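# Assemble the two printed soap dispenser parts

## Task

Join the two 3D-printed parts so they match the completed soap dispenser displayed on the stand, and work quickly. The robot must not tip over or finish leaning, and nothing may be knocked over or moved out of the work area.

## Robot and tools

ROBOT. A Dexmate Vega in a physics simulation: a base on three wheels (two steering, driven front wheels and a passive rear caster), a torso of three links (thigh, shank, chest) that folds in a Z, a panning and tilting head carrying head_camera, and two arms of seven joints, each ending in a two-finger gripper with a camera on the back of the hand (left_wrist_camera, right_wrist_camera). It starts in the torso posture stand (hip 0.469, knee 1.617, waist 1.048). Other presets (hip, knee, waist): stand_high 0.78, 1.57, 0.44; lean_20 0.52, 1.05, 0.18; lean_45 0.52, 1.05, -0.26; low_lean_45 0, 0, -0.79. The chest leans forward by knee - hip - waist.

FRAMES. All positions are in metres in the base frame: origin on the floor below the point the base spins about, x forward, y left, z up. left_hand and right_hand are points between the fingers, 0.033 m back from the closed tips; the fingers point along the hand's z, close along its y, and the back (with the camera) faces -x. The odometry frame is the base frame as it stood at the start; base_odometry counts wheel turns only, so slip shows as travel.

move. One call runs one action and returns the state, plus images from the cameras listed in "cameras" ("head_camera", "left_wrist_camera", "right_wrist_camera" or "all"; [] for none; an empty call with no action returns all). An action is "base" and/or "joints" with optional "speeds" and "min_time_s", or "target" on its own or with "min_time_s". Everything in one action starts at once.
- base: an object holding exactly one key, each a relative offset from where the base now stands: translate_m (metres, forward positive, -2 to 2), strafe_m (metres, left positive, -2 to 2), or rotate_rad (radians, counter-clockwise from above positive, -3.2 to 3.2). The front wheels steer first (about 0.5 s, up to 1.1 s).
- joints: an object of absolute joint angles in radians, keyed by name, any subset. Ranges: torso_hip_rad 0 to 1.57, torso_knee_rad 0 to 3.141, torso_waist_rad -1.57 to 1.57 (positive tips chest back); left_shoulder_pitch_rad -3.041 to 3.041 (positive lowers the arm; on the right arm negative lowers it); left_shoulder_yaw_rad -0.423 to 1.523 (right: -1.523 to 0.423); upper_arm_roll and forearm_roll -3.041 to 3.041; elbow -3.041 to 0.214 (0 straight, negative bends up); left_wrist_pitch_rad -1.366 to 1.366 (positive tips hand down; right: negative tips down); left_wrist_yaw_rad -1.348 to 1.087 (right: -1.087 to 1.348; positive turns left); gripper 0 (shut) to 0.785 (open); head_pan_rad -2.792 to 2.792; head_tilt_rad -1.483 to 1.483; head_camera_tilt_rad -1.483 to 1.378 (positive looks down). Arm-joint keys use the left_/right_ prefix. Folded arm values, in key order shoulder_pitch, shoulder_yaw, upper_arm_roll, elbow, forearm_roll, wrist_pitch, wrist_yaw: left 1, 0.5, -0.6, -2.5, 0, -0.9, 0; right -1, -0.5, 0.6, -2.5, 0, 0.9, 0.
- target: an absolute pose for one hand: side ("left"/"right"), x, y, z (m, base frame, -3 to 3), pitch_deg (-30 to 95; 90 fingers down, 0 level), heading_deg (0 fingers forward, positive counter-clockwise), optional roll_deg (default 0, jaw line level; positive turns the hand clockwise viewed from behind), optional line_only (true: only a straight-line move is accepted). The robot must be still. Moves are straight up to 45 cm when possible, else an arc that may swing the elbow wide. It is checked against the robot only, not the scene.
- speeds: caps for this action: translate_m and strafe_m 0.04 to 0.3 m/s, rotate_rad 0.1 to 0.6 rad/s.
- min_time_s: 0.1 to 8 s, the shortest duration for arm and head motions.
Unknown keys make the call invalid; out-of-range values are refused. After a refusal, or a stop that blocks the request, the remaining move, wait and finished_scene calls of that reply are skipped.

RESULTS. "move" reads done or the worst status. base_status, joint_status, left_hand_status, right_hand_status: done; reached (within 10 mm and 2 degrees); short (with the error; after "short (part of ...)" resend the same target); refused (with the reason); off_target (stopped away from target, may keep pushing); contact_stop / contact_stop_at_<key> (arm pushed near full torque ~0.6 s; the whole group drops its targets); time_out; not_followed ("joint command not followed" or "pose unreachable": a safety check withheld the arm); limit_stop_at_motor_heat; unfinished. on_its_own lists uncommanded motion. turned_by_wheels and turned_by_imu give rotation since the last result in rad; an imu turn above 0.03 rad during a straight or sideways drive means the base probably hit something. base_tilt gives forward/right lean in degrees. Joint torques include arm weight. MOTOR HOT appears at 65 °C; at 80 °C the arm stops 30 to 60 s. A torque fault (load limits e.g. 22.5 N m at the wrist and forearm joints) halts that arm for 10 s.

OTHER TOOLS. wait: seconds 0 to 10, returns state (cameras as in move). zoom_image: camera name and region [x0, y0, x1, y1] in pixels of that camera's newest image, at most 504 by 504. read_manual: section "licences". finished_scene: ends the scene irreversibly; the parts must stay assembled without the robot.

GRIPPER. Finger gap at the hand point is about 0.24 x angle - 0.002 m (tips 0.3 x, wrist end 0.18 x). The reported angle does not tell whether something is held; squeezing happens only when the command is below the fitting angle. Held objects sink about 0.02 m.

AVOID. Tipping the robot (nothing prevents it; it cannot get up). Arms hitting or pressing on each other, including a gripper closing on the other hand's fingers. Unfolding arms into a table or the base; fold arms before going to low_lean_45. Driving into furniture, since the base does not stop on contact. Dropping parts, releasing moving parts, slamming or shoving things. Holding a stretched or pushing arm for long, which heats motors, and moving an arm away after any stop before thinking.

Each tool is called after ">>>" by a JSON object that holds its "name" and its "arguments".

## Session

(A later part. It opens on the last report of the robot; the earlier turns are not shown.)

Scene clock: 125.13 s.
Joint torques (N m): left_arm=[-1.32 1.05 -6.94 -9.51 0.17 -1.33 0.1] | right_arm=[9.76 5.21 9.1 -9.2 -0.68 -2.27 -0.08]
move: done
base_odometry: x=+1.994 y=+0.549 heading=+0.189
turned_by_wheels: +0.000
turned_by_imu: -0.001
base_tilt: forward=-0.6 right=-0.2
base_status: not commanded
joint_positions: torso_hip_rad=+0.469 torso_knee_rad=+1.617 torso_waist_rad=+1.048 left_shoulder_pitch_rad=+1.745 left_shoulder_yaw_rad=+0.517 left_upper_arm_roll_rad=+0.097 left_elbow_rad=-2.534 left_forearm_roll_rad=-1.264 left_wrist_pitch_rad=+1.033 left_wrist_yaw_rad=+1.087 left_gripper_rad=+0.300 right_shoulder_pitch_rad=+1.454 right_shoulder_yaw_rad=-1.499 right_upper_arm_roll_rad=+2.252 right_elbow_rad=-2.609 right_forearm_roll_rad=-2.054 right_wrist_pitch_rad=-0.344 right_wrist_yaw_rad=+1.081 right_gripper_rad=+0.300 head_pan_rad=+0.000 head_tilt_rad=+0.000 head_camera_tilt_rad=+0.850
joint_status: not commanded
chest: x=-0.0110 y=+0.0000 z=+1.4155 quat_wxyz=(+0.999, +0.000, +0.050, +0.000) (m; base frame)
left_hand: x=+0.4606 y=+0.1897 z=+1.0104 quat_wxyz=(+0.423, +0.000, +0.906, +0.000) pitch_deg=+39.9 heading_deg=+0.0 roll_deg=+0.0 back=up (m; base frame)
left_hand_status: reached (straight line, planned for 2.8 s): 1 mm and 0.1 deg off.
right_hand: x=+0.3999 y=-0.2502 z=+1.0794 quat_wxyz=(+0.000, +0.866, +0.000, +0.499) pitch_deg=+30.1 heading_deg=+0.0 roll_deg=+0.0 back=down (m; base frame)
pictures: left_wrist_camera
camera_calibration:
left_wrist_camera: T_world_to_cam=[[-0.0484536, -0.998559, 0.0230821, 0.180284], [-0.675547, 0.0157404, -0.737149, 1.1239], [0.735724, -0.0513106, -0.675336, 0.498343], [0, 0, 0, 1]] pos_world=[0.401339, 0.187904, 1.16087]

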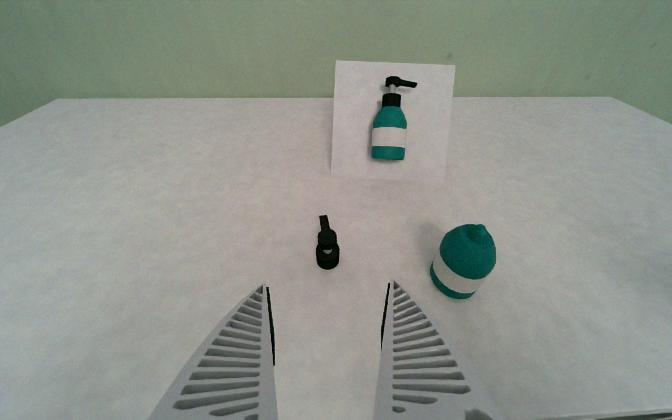

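>>> {"name": "move", "arguments": {"target": {"side":"left","x":0.52,"y":0.19,"z":0.93,"pitch_deg":35,"heading_deg":0}, "cameras": ["all"]}}

>>> {"name": "zoom_image", "arguments": {"camera": "left_wrist_camera", "region": [220, 200, 500, 420]}}

>>> {"name": "zoom_image", "arguments": {"camera": "head_camera", "region": [300, 160, 500, 280]}}

>>> {"name": "zoom_image", "arguments": {"camera": "right_wrist_camera", "region": [420, 100, 672, 300]}}

Scene clock: 146.03 s.
Joint torques (N m): left_arm=[-7.35 5.03 -3.22 -9.07 0.82 -2.59 -0.36] | right_arm=[10.45 6.33 7.56 -8.91 -0.61 -1.72 0.57]
move: done
base_odometry: x=+1.994 y=+0.549 heading=+0.189
turned_by_wheels: +0.000
turned_by_imu: -0.001
base_tilt: forward=-0.8 right=-0.2
base_status: not commanded
joint_positions: torso_hip_rad=+0.469 torso_knee_rad=+1.617 torso_waist_rad=+1.048 left_shoulder_pitch_rad=+1.702 left_shoulder_yaw_rad=+0.570 left_upper_arm_roll_rad=+0.305 left_elbow_rad=-2.205 left_forearm_roll_rad=-0.861 left_wrist_pitch_rad=+0.679 left_wrist_yaw_rad=+0.740 left_gripper_rad=+0.300 right_shoulder_pitch_rad=+1.454 right_shoulder_yaw_rad=-1.499 right_upper_arm_roll_rad=+2.252 right_elbow_rad=-2.609 right_forearm_roll_rad=-2.054 right_wrist_pitch_rad=-0.344 right_wrist_yaw_rad=+1.081 right_gripper_rad=+0.300 head_pan_rad=+0.000 head_tilt_rad=+0.000 head_camera_tilt_rad=+0.850
joint_status: not commanded
chest: x=-0.0110 y=+0.0000 z=+1.4155 quat_wxyz=(+0.999, +0.000, +0.050, +0.000) (m; base frame)
left_hand: x=+0.5191 y=+0.1901 z=+0.9308 quat_wxyz=(+0.461, -0.001, +0.888, +0.000) pitch_deg=+35.1 heading_deg=+0.0 roll_deg=-0.1 back=up (m; base frame)
left_hand_status: reached (straight line, planned for 1.7 s): 1 mm and 0.1 deg off.
right_hand: x=+0.3999 y=-0.2502 z=+1.0794 quat_wxyz=(+0.000, +0.866, +0.000, +0.499) pitch_deg=+30.1 heading_deg=+0.0 roll_deg=+0.0 back=down (m; base frame)
pictures: head_camera, left_wrist_camera, right_wrist_camera
camera_calibration:
head_camera: T_world_to_cam=[[-0.00924526, -0.999508, -0.0299669, 0.0578105], [-0.797311, 0.0254549, -0.603032, 0.888288], [0.603498, 0.0183178, -0.797154, 1.19072], [0, 0, 0, 1]] pos_world=[-0.00981979, 0.0133595, 1.48658]
left_wrist_camera: T_world_to_cam=[[-0.0487587, -0.998623, 0.0193553, 0.188942], [-0.611741, 0.0145391, -0.790924, 1.12188], [0.789554, -0.0504049, -0.611608, 0.314104], [0, 0, 0, 1]] pos_world=[0.447511, 0.188203, 1.07577]
right_wrist_camera: T_world_to_cam=[[-0.0566038, 0.998163, -0.0216008, 0.287421], [0.423415, 0.0435933, 0.904886, -1.0737], [0.904166, 0.0420739, -0.425105, 0.249544], [0, 0, 0, 1]] pos_world=[0.245261, -0.250586, 1.08387]

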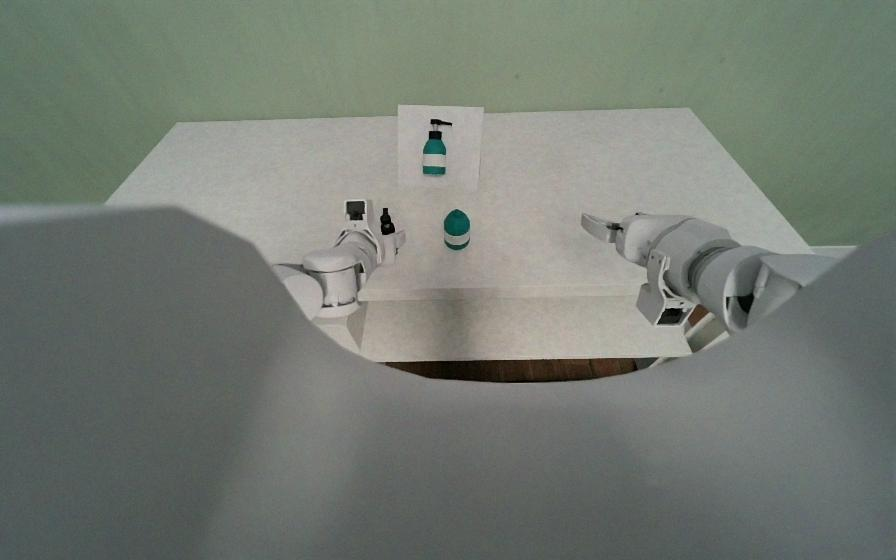

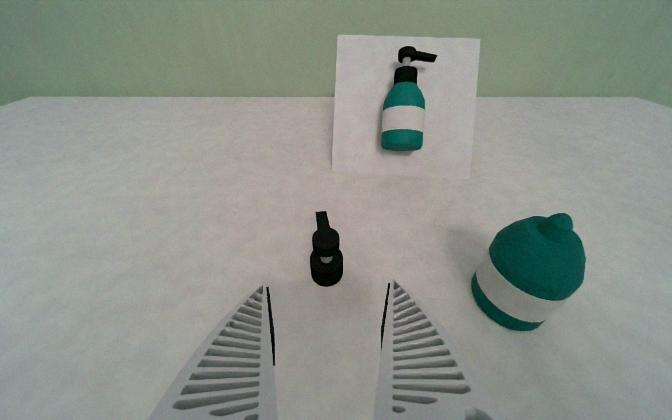

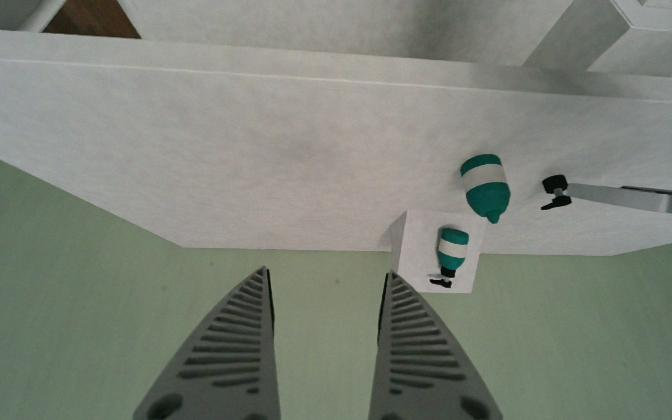

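Scaled by 1.800 from the camera's 672x420 image, which has a finer 960x600 frame.

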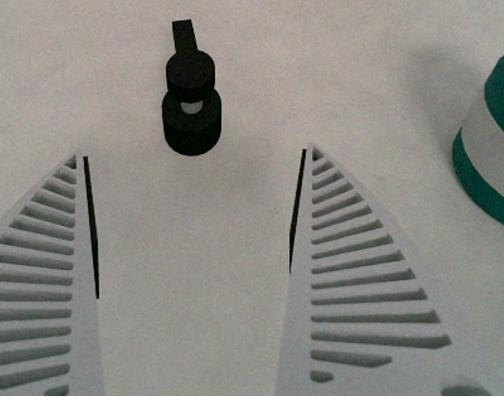

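Scaled by 2.520 from the camera's 896x560 image, which has a finer 960x600 frame.

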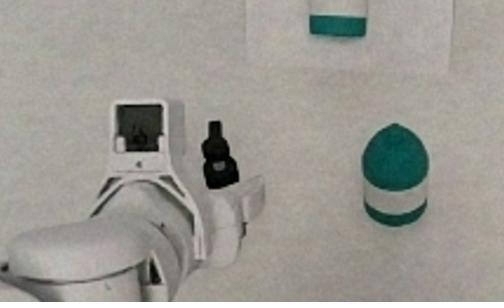

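Scaled by 2.000 from the camera's 672x420 image, which has a finer 960x600 frame.

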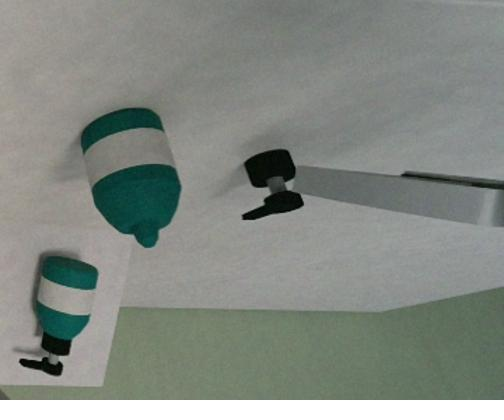

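>>> {"name": "move", "arguments": {"target": {"side":"left","x":0.51,"y":0.191,"z":0.895,"pitch_deg":20,"heading_deg":0}, "cameras": ["all"]}}

>>> {"name": "zoom_image", "arguments": {"camera": "right_wrist_camera", "region": [470, 140, 672, 240]}}

>>> {"name": "zoom_image", "arguments": {"camera": "left_wrist_camera", "region": [220, 200, 500, 420]}}

Scene clock: 162.07 s.
Joint torques (N m): left_arm=[0.21 1.99 -1.87 -8.9 1.21 -3.57 -0.09] | right_arm=[9.26 4.88 5.42 -6.93 -1.06 -1.56 0.47]
move: done
base_odometry: x=+1.994 y=+0.549 heading=+0.189
turned_by_wheels: +0.000
turned_by_imu: -0.001
base_tilt: forward=-0.8 right=-0.1
base_status: not commanded
joint_positions: torso_hip_rad=+0.469 torso_knee_rad=+1.617 torso_waist_rad=+1.048 left_shoulder_pitch_rad=+1.820 left_shoulder_yaw_rad=+0.552 left_upper_arm_roll_rad=+0.456 left_elbow_rad=-1.902 left_forearm_roll_rad=-0.492 left_wrist_pitch_rad=+0.060 left_wrist_yaw_rad=+0.555 left_gripper_rad=+0.300 right_shoulder_pitch_rad=+1.454 right_shoulder_yaw_rad=-1.499 right_upper_arm_roll_rad=+2.252 right_elbow_rad=-2.609 right_forearm_roll_rad=-2.054 right_wrist_pitch_rad=-0.344 right_wrist_yaw_rad=+1.081 right_gripper_rad=+0.300 head_pan_rad=+0.000 head_tilt_rad=+0.000 head_camera_tilt_rad=+0.850
joint_status: not commanded
chest: x=-0.0110 y=+0.0000 z=+1.4155 quat_wxyz=(+0.999, +0.000, +0.050, +0.000) (m; base frame)
left_hand: x=+0.5103 y=+0.1914 z=+0.8951 quat_wxyz=(+0.573, +0.000, +0.820, +0.000) pitch_deg=+20.1 heading_deg=+0.1 roll_deg=+0.0 back=up (m; base frame)
left_hand_status: reached (straight line, planned for 2.3 s): 0 mm and 0.1 deg off.
right_hand: x=+0.3999 y=-0.2502 z=+1.0794 quat_wxyz=(+0.000, +0.866, +0.000, +0.499) pitch_deg=+30.1 heading_deg=+0.0 roll_deg=+0.0 back=down (m; base frame)
pictures: head_camera, left_wrist_camera, right_wrist_camera
camera_calibration:
head_camera: T_world_to_cam=[[-0.00924526, -0.999508, -0.0299669, 0.0578105], [-0.797311, 0.0254549, -0.603032, 0.888288], [0.603498, 0.0183178, -0.797154, 1.19072], [0, 0, 0, 1]] pos_world=[-0.00981979, 0.0133595, 1.48658]
left_wrist_camera: T_world_to_cam=[[-0.0518274, -0.998642, 0.00521107, 0.204667], [-0.386425, 0.0152425, -0.922195, 1.09071], [0.920864, -0.0498087, -0.38669, 0.0308586], [0, 0, 0, 1]] pos_world=[0.40367, 0.189301, 1.01672]
right_wrist_camera: T_world_to_cam=[[-0.0566038, 0.998163, -0.0216008, 0.287421], [0.423415, 0.0435933, 0.904886, -1.0737], [0.904166, 0.0420739, -0.425105, 0.249544], [0, 0, 0, 1]] pos_world=[0.245261, -0.250586, 1.08387]

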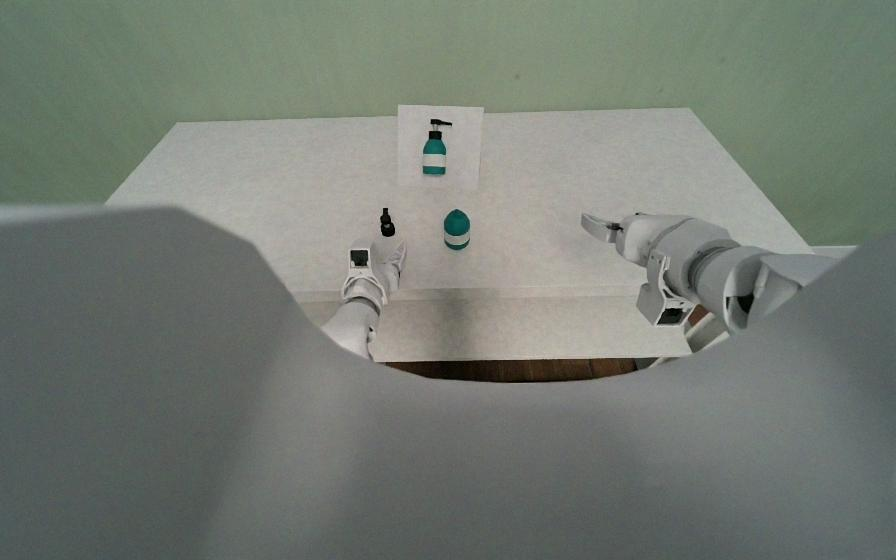

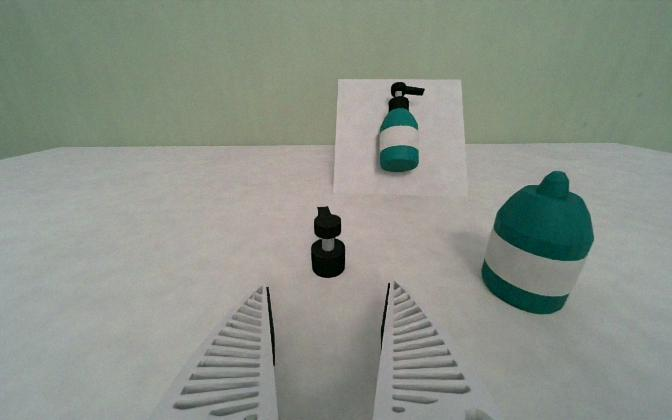

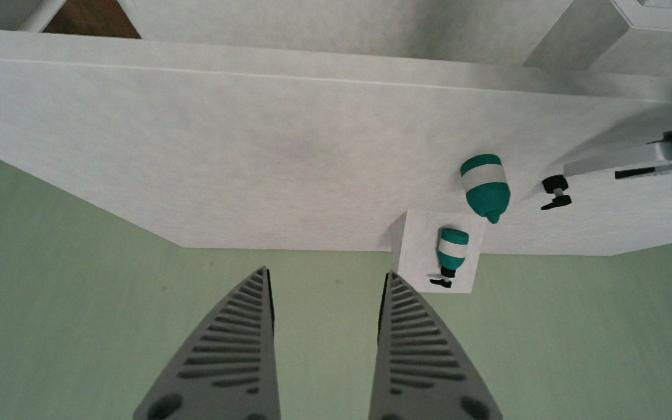

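Scaled by 2.495 from the camera's 672x420 image, which has a finer 960x600 frame.

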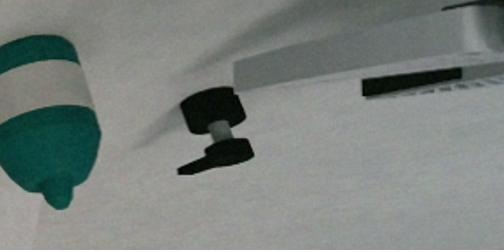

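Scaled by 1.800 from the camera's 672x420 image, which has a finer 960x600 frame.

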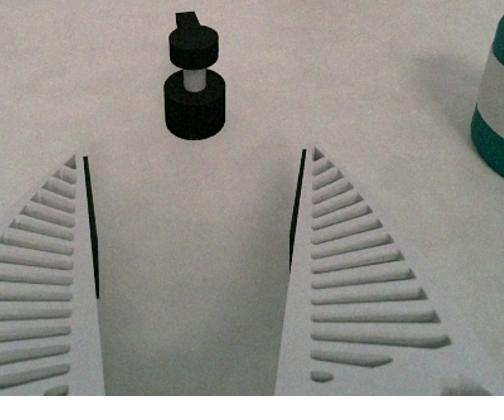

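>>> {"name": "move", "arguments": {"target": {"side":"left","x":0.572,"y":0.191,"z":0.879,"pitch_deg":20,"heading_deg":0,"line_only":true}, "cameras": ["all"]}}

>>> {"name": "zoom_image", "arguments": {"camera": "left_wrist_camera", "region": [220, 200, 500, 420]}}

>>> {"name": "zoom_image", "arguments": {"camera": "right_wrist_camera", "region": [470, 140, 672, 240]}}

Scene clock: 170.67 s.
Joint torques (N m): left_arm=[-8.96 0.48 -1.78 -6.9 -0.17 -2.55 -0.46] | right_arm=[9.45 6.47 6.22 -9.08 -1.33 -1.1 -0.05]
move: done
base_odometry: x=+1.994 y=+0.549 heading=+0.189
turned_by_wheels: +0.000
turned_by_imu: -0.001
base_tilt: forward=-0.8 right=-0.3
base_status: not commanded
joint_positions: torso_hip_rad=+0.469 torso_knee_rad=+1.617 torso_waist_rad=+1.048 left_shoulder_pitch_rad=+1.642 left_shoulder_yaw_rad=+0.474 left_upper_arm_roll_rad=+0.483 left_elbow_rad=-1.694 left_forearm_roll_rad=-0.502 left_wrist_pitch_rad=+0.056 left_wrist_yaw_rad=+0.486 left_gripper_rad=+0.300 right_shoulder_pitch_rad=+1.454 right_shoulder_yaw_rad=-1.499 right_upper_arm_roll_rad=+2.252 right_elbow_rad=-2.609 right_forearm_roll_rad=-2.054 right_wrist_pitch_rad=-0.344 right_wrist_yaw_rad=+1.081 right_gripper_rad=+0.300 head_pan_rad=+0.000 head_tilt_rad=+0.000 head_camera_tilt_rad=+0.850
joint_status: not commanded
chest: x=-0.0110 y=+0.0000 z=+1.4155 quat_wxyz=(+0.999, +0.000, +0.050, +0.000) (m; base frame)
left_hand: x=+0.5705 y=+0.1912 z=+0.8792 quat_wxyz=(+0.574, +0.000, +0.819, +0.000) pitch_deg=+20.0 heading_deg=+0.0 roll_deg=+0.0 back=up (m; base frame)
left_hand_status: reached (straight line, planned for 1.0 s): 2 mm and 0.0 deg off.
right_hand: x=+0.3999 y=-0.2502 z=+1.0794 quat_wxyz=(+0.000, +0.866, +0.000, +0.499) pitch_deg=+30.1 heading_deg=+0.0 roll_deg=+0.0 back=down (m; base frame)
pictures: head_camera, left_wrist_camera, right_wrist_camera
camera_calibration:
head_camera: T_world_to_cam=[[-0.00924526, -0.999508, -0.0299669, 0.0578105], [-0.797311, 0.0254549, -0.603032, 0.888288], [0.603498, 0.0183178, -0.797154, 1.19072], [0, 0, 0, 1]] pos_world=[-0.00981979, 0.0133595, 1.48658]
left_wrist_camera: T_world_to_cam=[[-0.0525302, -0.998608, 0.00473416, 0.208553], [-0.384361, 0.0158428, -0.923047, 1.0987], [0.921687, -0.0503075, -0.384658, -0.03289], [0, 0, 0, 1]] pos_world=[0.463568, 0.189202, 1.00051]
right_wrist_camera: T_world_to_cam=[[-0.0566038, 0.998163, -0.0216008, 0.287421], [0.423415, 0.0435933, 0.904886, -1.0737], [0.904166, 0.0420739, -0.425105, 0.249544], [0, 0, 0, 1]] pos_world=[0.245261, -0.250586, 1.08387]

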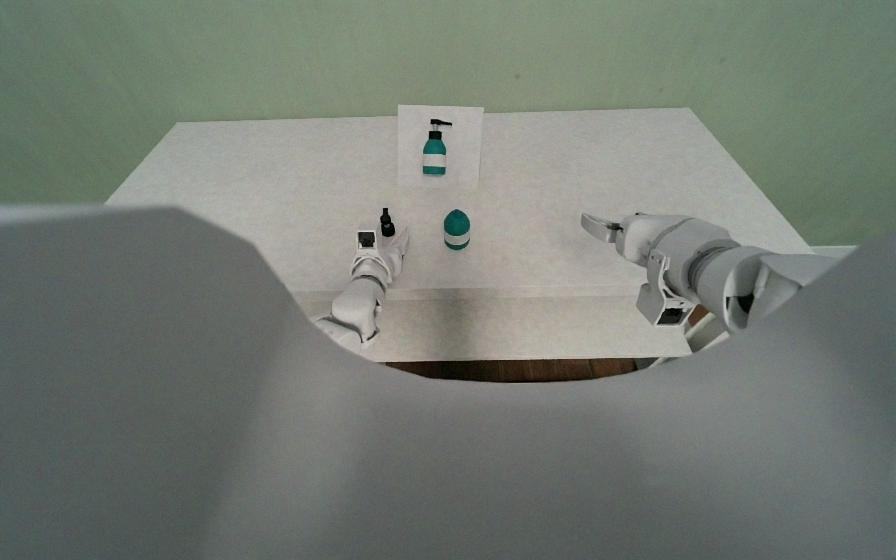

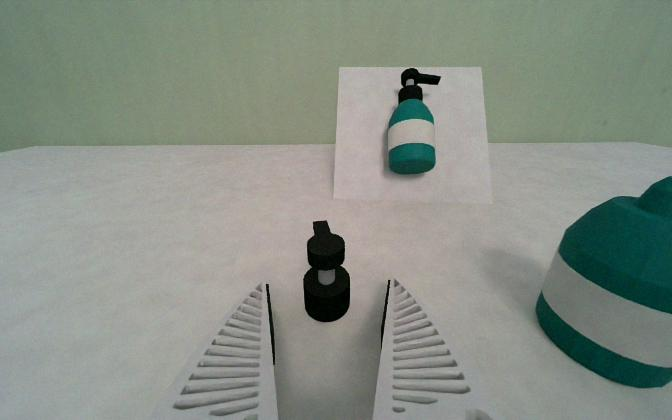

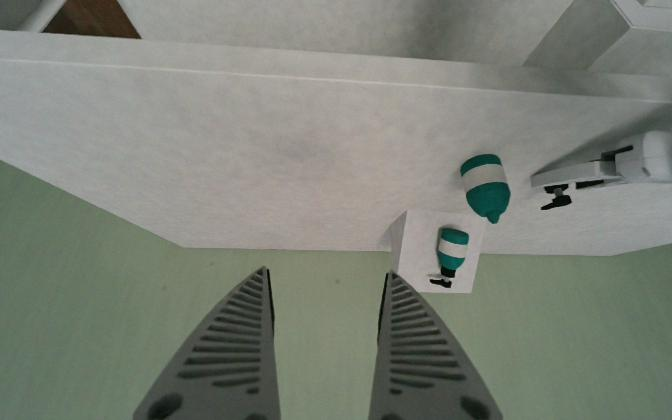

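Scaled by 1.800 from the camera's 672x420 image, which has a finer 960x600 frame.

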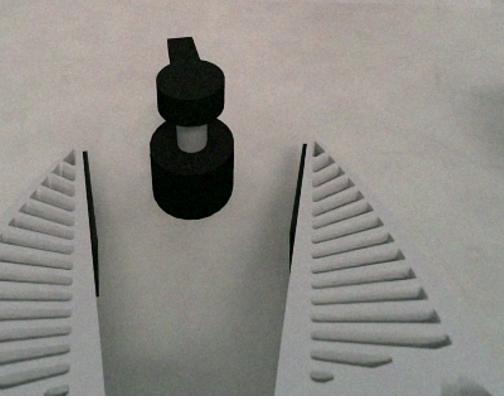

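Scaled by 2.495 from the camera's 672x420 image, which has a finer 960x600 frame.

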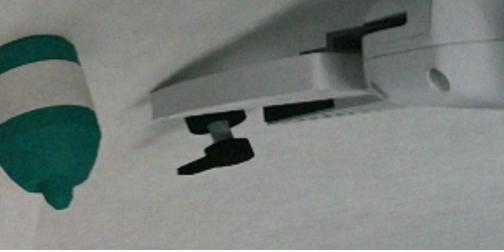

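>>> {"name": "move", "arguments": {"target": {"side":"left","x":0.579,"y":0.191,"z":0.878,"pitch_deg":20,"heading_deg":0,"line_only":true}}}

>>> {"name": "move", "arguments": {"joints": {"left_gripper_rad":0.07}}}

>>> {"name": "move", "arguments": {"target": {"side":"left","x":0.56,"y":0.191,"z":1.03,"pitch_deg":20,"heading_deg":0,"line_only":true}, "cameras": ["all"]}}

>>> {"name": "zoom_image", "arguments": {"camera": "left_wrist_camera", "region": [220, 200, 500, 420]}}

>>> {"name": "zoom_image", "arguments": {"camera": "right_wrist_camera", "region": [420, 140, 672, 300]}}

Scene clock: 177.67 s.
Joint torques (N m): left_arm=[-5.61 1.22 -0.89 -5.86 -0.07 -0.94 -0.15] | right_arm=[8.51 5.61 8.15 -10.43 -1.2 -1.78 0.07]
move: done
base_odometry: x=+1.994 y=+0.549 heading=+0.189
turned_by_wheels: +0.000
turned_by_imu: +0.000
base_tilt: forward=-0.8 right=-0.1
base_status: not commanded
joint_positions: torso_hip_rad=+0.469 torso_knee_rad=+1.617 torso_waist_rad=+1.048 left_shoulder_pitch_rad=+1.622 left_shoulder_yaw_rad=+0.466 left_upper_arm_roll_rad=+0.485 left_elbow_rad=-1.671 left_forearm_roll_rad=-0.503 left_wrist_pitch_rad=+0.056 left_wrist_yaw_rad=+0.478 left_gripper_rad=+0.300 right_shoulder_pitch_rad=+1.454 right_shoulder_yaw_rad=-1.499 right_upper_arm_roll_rad=+2.252 right_elbow_rad=-2.609 right_forearm_roll_rad=-2.054 right_wrist_pitch_rad=-0.344 right_wrist_yaw_rad=+1.081 right_gripper_rad=+0.300 head_pan_rad=+0.000 head_tilt_rad=+0.000 head_camera_tilt_rad=+0.850
joint_status: not commanded
chest: x=-0.0110 y=+0.0000 z=+1.4155 quat_wxyz=(+0.999, +0.000, +0.050, +0.000) (m; base frame)
left_hand: x=+0.5775 y=+0.1912 z=+0.8782 quat_wxyz=(+0.574, +0.000, +0.819, +0.000) pitch_deg=+20.0 heading_deg=+0.0 roll_deg=+0.0 back=up (m; base frame)
left_hand_status: reached (straight line, planned for 0.4 s): 2 mm and 0.0 deg off.
right_hand: x=+0.3999 y=-0.2502 z=+1.0794 quat_wxyz=(+0.000, +0.866, +0.000, +0.499) pitch_deg=+30.1 heading_deg=+0.0 roll_deg=+0.0 back=down (m; base frame)
pictures: none

Scene clock: 178.40 s.
Joint torques (N m): left_arm=[-6.75 0.08 -0.74 -5.83 -0.43 -1.08 -0.21] | right_arm=[10.85 6.7 8.63 -8.36 -0.98 -0.83 0]
move: done
base_odometry: x=+1.994 y=+0.549 heading=+0.189
turned_by_wheels: +0.000
turned_by_imu: +0.000
base_tilt: forward=-0.7 right=-0.2
base_status: not commanded
joint_positions: torso_hip_rad=+0.469 torso_knee_rad=+1.617 torso_waist_rad=+1.048 left_shoulder_pitch_rad=+1.618 left_shoulder_yaw_rad=+0.464 left_upper_arm_roll_rad=+0.485 left_elbow_rad=-1.667 left_forearm_roll_rad=-0.503 left_wrist_pitch_rad=+0.056 left_wrist_yaw_rad=+0.477 left_gripper_rad=+0.070 right_shoulder_pitch_rad=+1.454 right_shoulder_yaw_rad=-1.499 right_upper_arm_roll_rad=+2.252 right_elbow_rad=-2.609 right_forearm_roll_rad=-2.054 right_wrist_pitch_rad=-0.344 right_wrist_yaw_rad=+1.081 right_gripper_rad=+0.300 head_pan_rad=+0.000 head_tilt_rad=+0.000 head_camera_tilt_rad=+0.850
joint_status: all done
chest: x=-0.0110 y=+0.0000 z=+1.4155 quat_wxyz=(+0.999, +0.000, +0.050, +0.000) (m; base frame)
left_hand: x=+0.5787 y=+0.1911 z=+0.8781 quat_wxyz=(+0.574, +0.000, +0.819, +0.000) pitch_deg=+20.0 heading_deg=+0.0 roll_deg=+0.0 back=up (m; base frame)
right_hand: x=+0.3999 y=-0.2502 z=+1.0794 quat_wxyz=(+0.000, +0.866, +0.000, +0.499) pitch_deg=+30.1 heading_deg=+0.0 roll_deg=+0.0 back=down (m; base frame)
pictures: none

Scene clock: 182.10 s.
Joint torques (N m): left_arm=[-3.2 3.73 -8.46 -10.24 0.27 -2.34 0.25] | right_arm=[10.45 5.28 8.61 -9.11 -1.43 -0.91 0.32]
move: done
base_odometry: x=+1.994 y=+0.549 heading=+0.189
turned_by_wheels: +0.000
turned_by_imu: +0.000
base_tilt: forward=-0.6 right=-0.2
base_status: not commanded
joint_positions: torso_hip_rad=+0.469 torso_knee_rad=+1.617 torso_waist_rad=+1.048 left_shoulder_pitch_rad=+1.705 left_shoulder_yaw_rad=+0.595 left_upper_arm_roll_rad=+0.307 left_elbow_rad=-2.265 left_forearm_roll_rad=-0.702 left_wrist_pitch_rad=+0.503 left_wrist_yaw_rad=+0.680 left_gripper_rad=+0.070 right_shoulder_pitch_rad=+1.454 right_shoulder_yaw_rad=-1.499 right_upper_arm_roll_rad=+2.252 right_elbow_rad=-2.609 right_forearm_roll_rad=-2.054 right_wrist_pitch_rad=-0.344 right_wrist_yaw_rad=+1.081 right_gripper_rad=+0.300 head_pan_rad=+0.000 head_tilt_rad=+0.000 head_camera_tilt_rad=+0.850
joint_status: not commanded
chest: x=-0.0110 y=+0.0000 z=+1.4155 quat_wxyz=(+0.999, +0.000, +0.050, +0.000) (m; base frame)
left_hand: x=+0.5603 y=+0.1910 z=+1.0284 quat_wxyz=(+0.573, +0.000, +0.819, +0.000) pitch_deg=+20.0 heading_deg=+0.0 roll_deg=+0.0 back=up (m; base frame)
left_hand_status: reached (straight line, planned for 2.2 s): 2 mm and 0.0 deg off.
right_hand: x=+0.3999 y=-0.2502 z=+1.0794 quat_wxyz=(+0.000, +0.866, +0.000, +0.499) pitch_deg=+30.1 heading_deg=+0.0 roll_deg=+0.0 back=down (m; base frame)
pictures: head_camera, left_wrist_camera, right_wrist_camera
camera_calibration:
head_camera: T_world_to_cam=[[-0.00924526, -0.999508, -0.0299669, 0.0578105], [-0.797311, 0.0254549, -0.603032, 0.888288], [0.603498, 0.0183178, -0.797154, 1.19072], [0, 0, 0, 1]] pos_world=[-0.00981979, 0.0133595, 1.48658]
left_wrist_camera: T_world_to_cam=[[-0.0525729, -0.998602, 0.00542648, 0.206434], [-0.384715, 0.0152387, -0.922909, 1.23271], [0.921537, -0.0506076, -0.384979, 0.0344289], [0, 0, 0, 1]] pos_world=[0.453368, 0.189103, 1.14981]
right_wrist_camera: T_world_to_cam=[[-0.0566038, 0.998163, -0.0216008, 0.287421], [0.423415, 0.0435933, 0.904886, -1.0737], [0.904166, 0.0420739, -0.425105, 0.249544], [0, 0, 0, 1]] pos_world=[0.245261, -0.250586, 1.08387]

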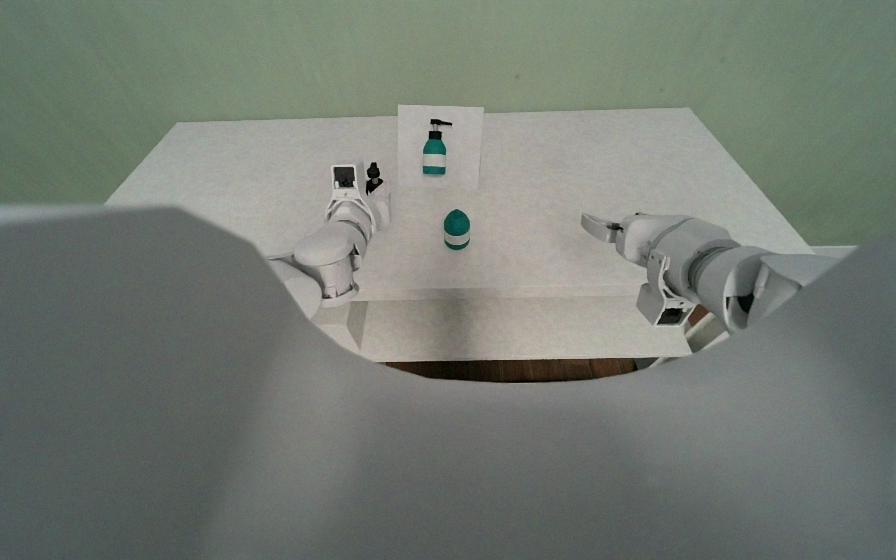

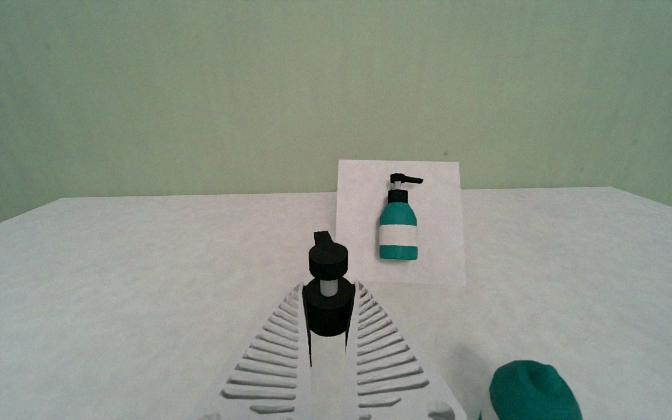

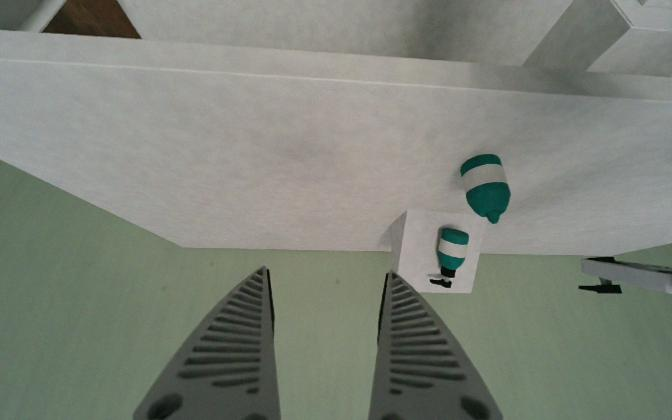

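Scaled by 1.800 from the camera's 672x420 image, which has a finer 960x600 frame.

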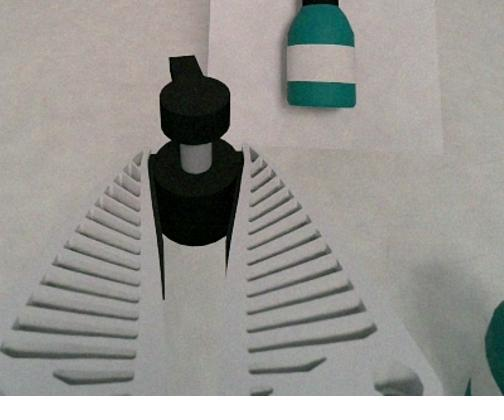

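Scaled by 2.000 from the camera's 672x420 image, which has a finer 960x600 frame.

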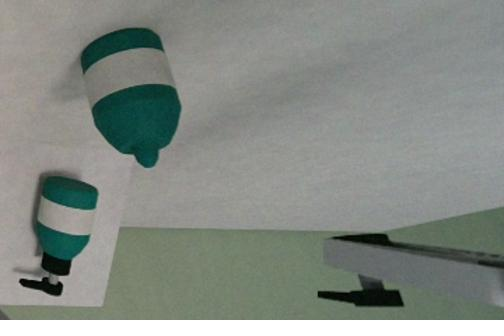

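>>> {"name": "move", "arguments": {"target": {"side":"left","x":0.548,"y":0.004,"z":1.03,"pitch_deg":20,"heading_deg":0,"line_only":true}, "cameras": ["all"]}}

>>> {"name": "zoom_image", "arguments": {"camera": "left_wrist_camera", "region": [220, 200, 500, 420]}}

>>> {"name": "zoom_image", "arguments": {"camera": "right_wrist_camera", "region": [400, 100, 652, 300]}}

>>> {"name": "zoom_image", "arguments": {"camera": "head_camera", "region": [380, 140, 520, 280]}}

Scene clock: 199.40 s.
Joint torques (N m): left_arm=[-8.84 -5.33 -0.68 -8.81 0.83 -1.67 0.3] | right_arm=[11.31 5.23 9 -9.9 -0.78 -1.76 0.34]
move: done
base_odometry: x=+1.994 y=+0.549 heading=+0.189
turned_by_wheels: +0.000
turned_by_imu: -0.001
base_tilt: forward=-0.8 right=+0.0
base_status: not commanded
joint_positions: torso_hip_rad=+0.469 torso_knee_rad=+1.617 torso_waist_rad=+1.048 left_shoulder_pitch_rad=+1.485 left_shoulder_yaw_rad=+0.226 left_upper_arm_roll_rad=+0.754 left_elbow_rad=-2.090 left_forearm_roll_rad=-0.469 left_wrist_pitch_rad=+0.569 left_wrist_yaw_rad=+0.962 left_gripper_rad=+0.070 right_shoulder_pitch_rad=+1.454 right_shoulder_yaw_rad=-1.499 right_upper_arm_roll_rad=+2.252 right_elbow_rad=-2.609 right_forearm_roll_rad=-2.054 right_wrist_pitch_rad=-0.344 right_wrist_yaw_rad=+1.081 right_gripper_rad=+0.300 head_pan_rad=+0.000 head_tilt_rad=+0.000 head_camera_tilt_rad=+0.850
joint_status: not commanded
chest: x=-0.0110 y=+0.0000 z=+1.4155 quat_wxyz=(+0.999, +0.000, +0.050, +0.000) (m; base frame)
left_hand: x=+0.5482 y=+0.0066 z=+1.0291 quat_wxyz=(+0.573, +0.000, +0.820, +0.000) pitch_deg=+20.1 heading_deg=+0.0 roll_deg=+0.0 back=up (m; base frame)
left_hand_status: reached (straight line, planned for 1.8 s): 3 mm and 0.1 deg off.
right_hand: x=+0.3999 y=-0.2502 z=+1.0794 quat_wxyz=(+0.000, +0.866, +0.000, +0.499) pitch_deg=+30.1 heading_deg=+0.0 roll_deg=+0.0 back=down (m; base frame)
pictures: head_camera, left_wrist_camera, right_wrist_camera
camera_calibration:
head_camera: T_world_to_cam=[[-0.00924526, -0.999508, -0.0299669, 0.0578105], [-0.797311, 0.0254549, -0.603032, 0.888288], [0.603498, 0.0183178, -0.797154, 1.19072], [0, 0, 0, 1]] pos_world=[-0.00981979, 0.0133595, 1.48658]
left_wrist_camera: T_world_to_cam=[[-0.0522015, -0.998622, 0.00531098, 0.0215248], [-0.385425, 0.0152408, -0.922613, 1.23162], [0.921262, -0.0502088, -0.385689, 0.0373951], [0, 0, 0, 1]] pos_world=[0.441369, 0.00460188, 1.15062]
right_wrist_camera: T_world_to_cam=[[-0.0566038, 0.998163, -0.0216008, 0.287421], [0.423415, 0.0435933, 0.904886, -1.0737], [0.904166, 0.0420739, -0.425105, 0.249544], [0, 0, 0, 1]] pos_world=[0.245261, -0.250586, 1.08387]

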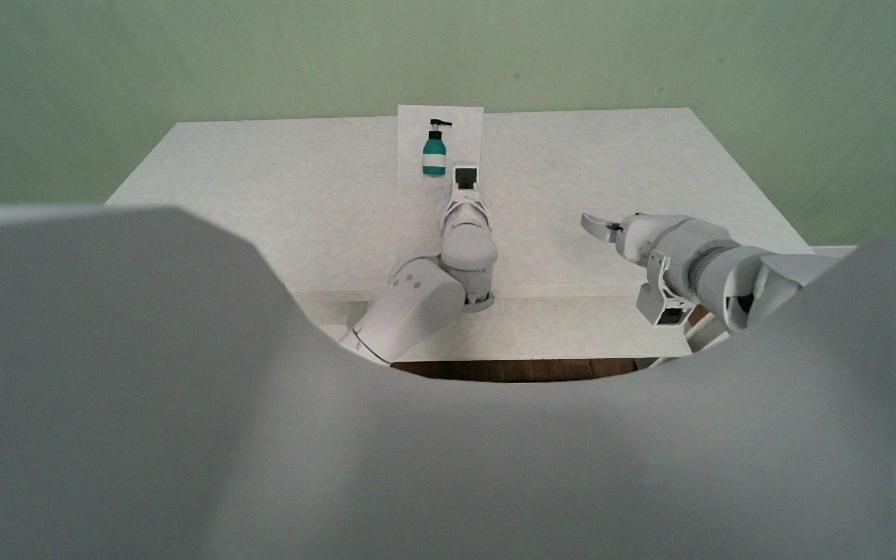

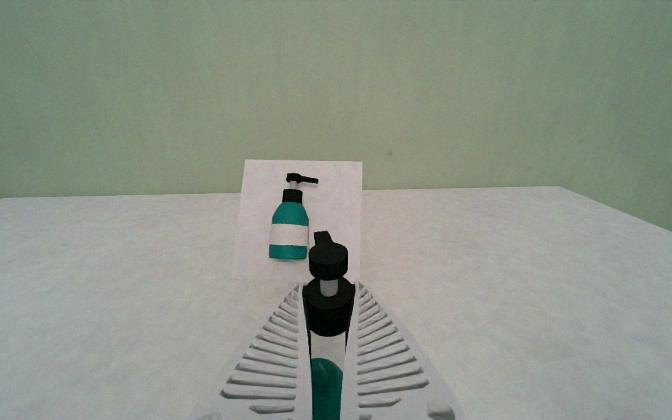

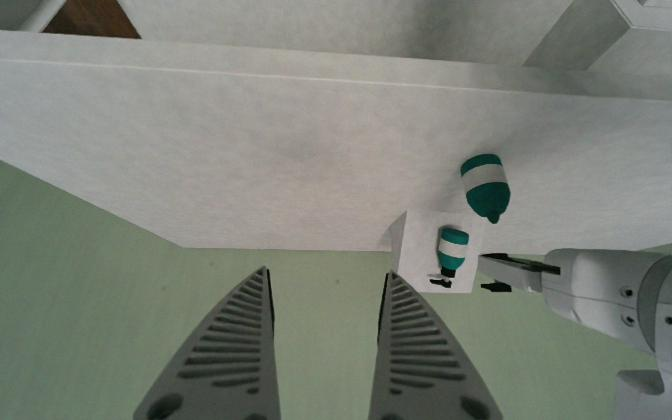

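Scaled by 1.800 from the camera's 672x420 image, which has a finer 960x600 frame.

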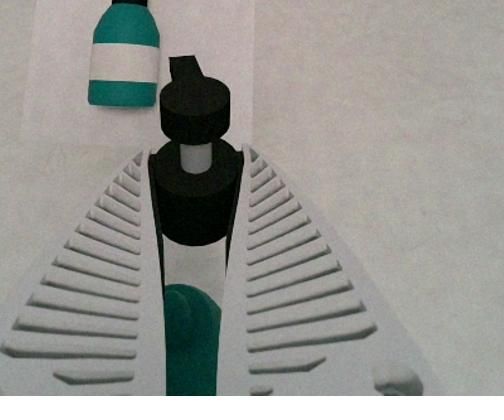

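Scaled by 2.000 from the camera's 672x420 image, which has a finer 960x600 frame.

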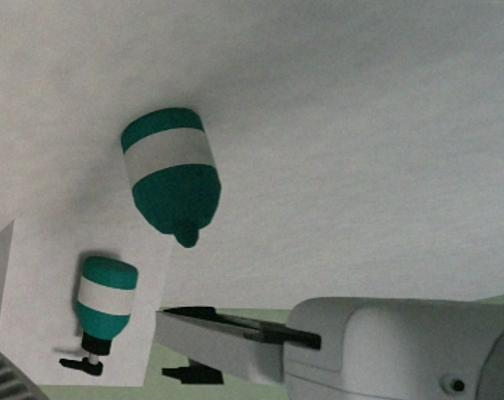

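Scaled by 3.600 from the camera's 896x560 image, which has a finer 960x600 frame.

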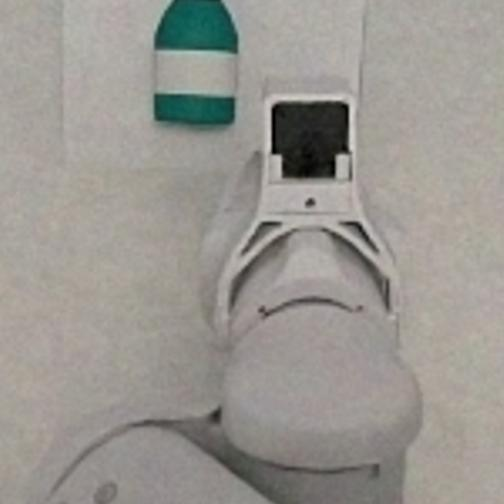

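>>> {"name": "move", "arguments": {"target": {"side":"left","x":0.544,"y":0.0135,"z":1.005,"pitch_deg":20,"heading_deg":0,"line_only":true}, "cameras": ["left_wrist_camera","right_wrist_camera"]}}

>>> {"name": "zoom_image", "arguments": {"camera": "left_wrist_camera", "region": [260, 220, 400, 420]}}

>>> {"name": "zoom_image", "arguments": {"camera": "right_wrist_camera", "region": [440, 140, 560, 300]}}

Scene clock: 215.63 s.
Joint torques (N m): left_arm=[-3.66 -2.3 0.69 -11.08 0.98 -3.24 -0.57] | right_arm=[8.91 5.77 8.73 -9.17 -1.13 -1.91 0.66]
move: done
base_odometry: x=+1.994 y=+0.549 heading=+0.189
turned_by_wheels: +0.000
turned_by_imu: +0.000
base_tilt: forward=-0.7 right=-0.1
base_status: not commanded
joint_positions: torso_hip_rad=+0.469 torso_knee_rad=+1.617 torso_waist_rad=+1.048 left_shoulder_pitch_rad=+1.510 left_shoulder_yaw_rad=+0.255 left_upper_arm_roll_rad=+0.759 left_elbow_rad=-2.045 left_forearm_roll_rad=-0.451 left_wrist_pitch_rad=+0.491 left_wrist_yaw_rad=+0.931 left_gripper_rad=+0.070 right_shoulder_pitch_rad=+1.454 right_shoulder_yaw_rad=-1.499 right_upper_arm_roll_rad=+2.252 right_elbow_rad=-2.609 right_forearm_roll_rad=-2.054 right_wrist_pitch_rad=-0.344 right_wrist_yaw_rad=+1.081 right_gripper_rad=+0.300 head_pan_rad=+0.000 head_tilt_rad=+0.000 head_camera_tilt_rad=+0.850
joint_status: not commanded
chest: x=-0.0110 y=+0.0000 z=+1.4155 quat_wxyz=(+0.999, +0.000, +0.050, +0.000) (m; base frame)
left_hand: x=+0.5443 y=+0.0131 z=+1.0064 quat_wxyz=(+0.573, +0.000, +0.819, +0.000) pitch_deg=+20.0 heading_deg=+0.0 roll_deg=+0.0 back=up (m; base frame)
left_hand_status: reached (straight line, planned for 0.6 s): 1 mm and 0.0 deg off.
right_hand: x=+0.3999 y=-0.2502 z=+1.0794 quat_wxyz=(+0.000, +0.866, +0.000, +0.499) pitch_deg=+30.1 heading_deg=+0.0 roll_deg=+0.0 back=down (m; base frame)
pictures: left_wrist_camera, right_wrist_camera
camera_calibration:
left_wrist_camera: T_world_to_cam=[[-0.0526361, -0.998601, 0.00500762, 0.0284662], [-0.384575, 0.0156425, -0.922961, 1.2089], [0.921592, -0.0505069, -0.38486, 0.0314062], [0, 0, 0, 1]] pos_world=[0.437468, 0.0111022, 1.12771]
right_wrist_camera: T_world_to_cam=[[-0.0566038, 0.998163, -0.0216008, 0.287421], [0.423415, 0.0435933, 0.904886, -1.0737], [0.904166, 0.0420739, -0.425105, 0.249544], [0, 0, 0, 1]] pos_world=[0.245261, -0.250586, 1.08387]

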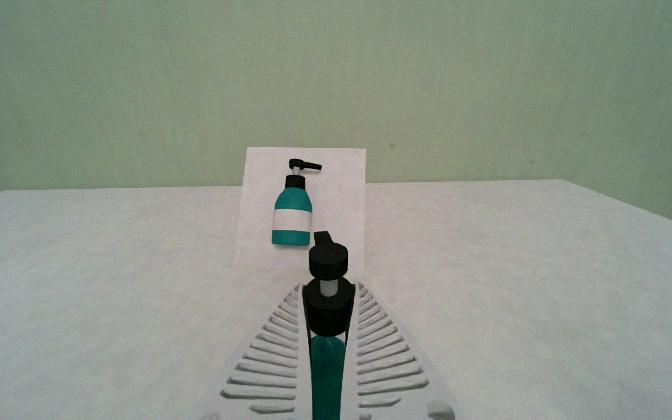

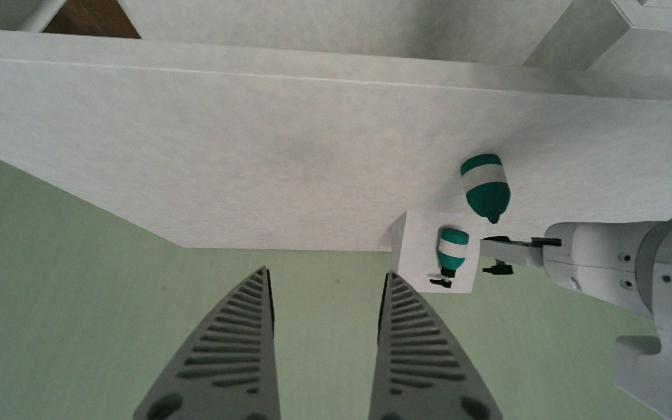

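Scaled by 2.520 from the camera's 672x420 image, which has a finer 960x600 frame.

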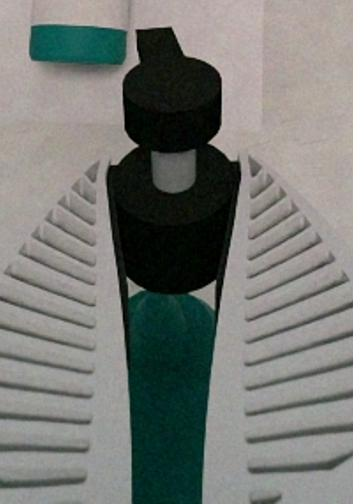

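Scaled by 3.150 from the camera's 672x420 image, which has a finer 960x600 frame.

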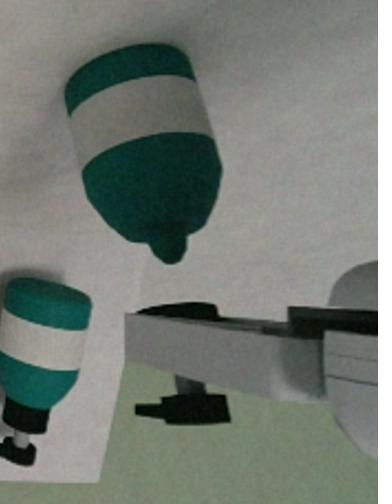

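>>> {"name": "move", "arguments": {"target": {"side":"left","x":0.544,"y":0.0138,"z":0.981,"pitch_deg":20,"heading_deg":0,"line_only":true}, "min_time_s": 2, "cameras": ["left_wrist_camera","right_wrist_camera"]}}

>>> {"name": "zoom_image", "arguments": {"camera": "left_wrist_camera", "region": [260, 220, 400, 420]}}

>>> {"name": "zoom_image", "arguments": {"camera": "right_wrist_camera", "region": [440, 140, 560, 300]}}

Scene clock: 228.80 s.
Joint torques (N m): left_arm=[-1.55 -3.65 0.61 -8.44 1.24 -2.26 -0.26] | right_arm=[10.45 3.84 3.25 -8.59 -1.25 -1.88 0.14]
move: done
base_odometry: x=+1.994 y=+0.549 heading=+0.189
turned_by_wheels: +0.000
turned_by_imu: -0.001
base_tilt: forward=-0.8 right=-0.1
base_status: not commanded
joint_positions: torso_hip_rad=+0.469 torso_knee_rad=+1.617 torso_waist_rad=+1.048 left_shoulder_pitch_rad=+1.517 left_shoulder_yaw_rad=+0.260 left_upper_arm_roll_rad=+0.771 left_elbow_rad=-1.969 left_forearm_roll_rad=-0.432 left_wrist_pitch_rad=+0.409 left_wrist_yaw_rad=+0.903 left_gripper_rad=+0.070 right_shoulder_pitch_rad=+1.454 right_shoulder_yaw_rad=-1.499 right_upper_arm_roll_rad=+2.252 right_elbow_rad=-2.609 right_forearm_roll_rad=-2.054 right_wrist_pitch_rad=-0.344 right_wrist_yaw_rad=+1.081 right_gripper_rad=+0.300 head_pan_rad=+0.000 head_tilt_rad=+0.000 head_camera_tilt_rad=+0.850
joint_status: not commanded
chest: x=-0.0110 y=+0.0000 z=+1.4155 quat_wxyz=(+0.999, +0.000, +0.050, +0.000) (m; base frame)
left_hand: x=+0.5441 y=+0.0138 z=+0.9823 quat_wxyz=(+0.573, +0.000, +0.819, +0.000) pitch_deg=+20.0 heading_deg=+0.0 roll_deg=+0.0 back=up (m; base frame)
left_hand_status: reached (straight line, planned for 2.0 s): 1 mm and 0.0 deg off.
right_hand: x=+0.3999 y=-0.2502 z=+1.0794 quat_wxyz=(+0.000, +0.866, +0.000, +0.499) pitch_deg=+30.1 heading_deg=+0.0 roll_deg=+0.0 back=down (m; base frame)
pictures: left_wrist_camera, right_wrist_camera
camera_calibration:
left_wrist_camera: T_world_to_cam=[[-0.0526361, -0.998601, 0.00500762, 0.0292696], [-0.384575, 0.0156425, -0.922961, 1.18662], [0.921592, -0.0505069, -0.38486, 0.0224814], [0, 0, 0, 1]] pos_world=[0.437168, 0.0118022, 1.10371]
right_wrist_camera: T_world_to_cam=[[-0.0566038, 0.998163, -0.0216008, 0.287421], [0.423415, 0.0435933, 0.904886, -1.0737], [0.904166, 0.0420739, -0.425105, 0.249544], [0, 0, 0, 1]] pos_world=[0.245261, -0.250586, 1.08387]

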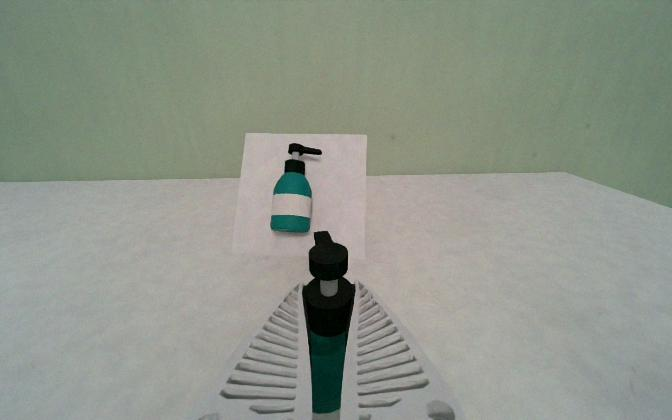

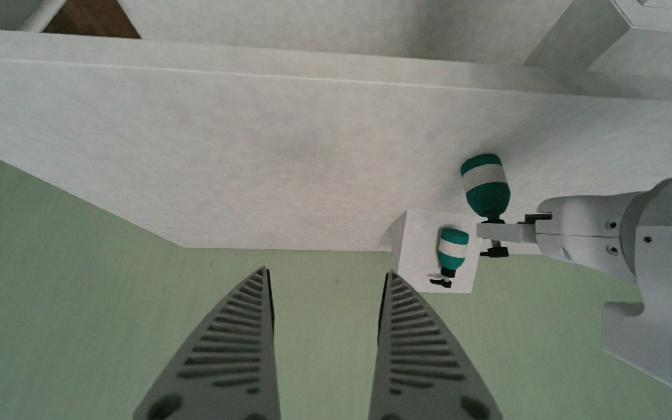

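Scaled by 2.520 from the camera's 672x420 image, which has a finer 960x600 frame.

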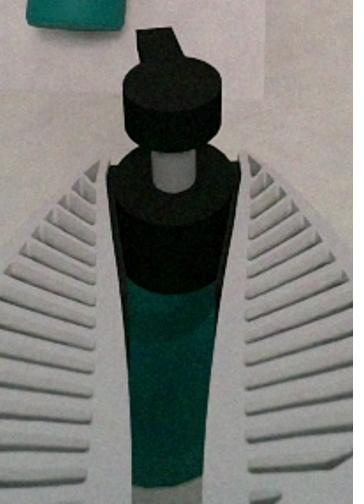

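Scaled by 3.150 from the camera's 672x420 image, which has a finer 960x600 frame.

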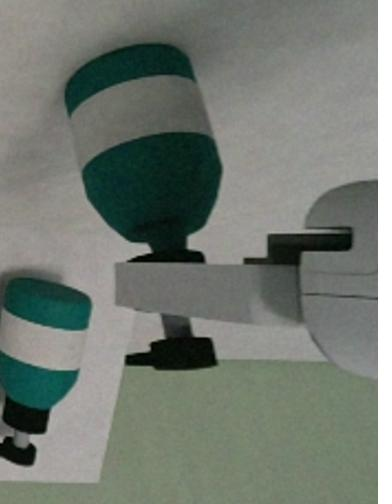

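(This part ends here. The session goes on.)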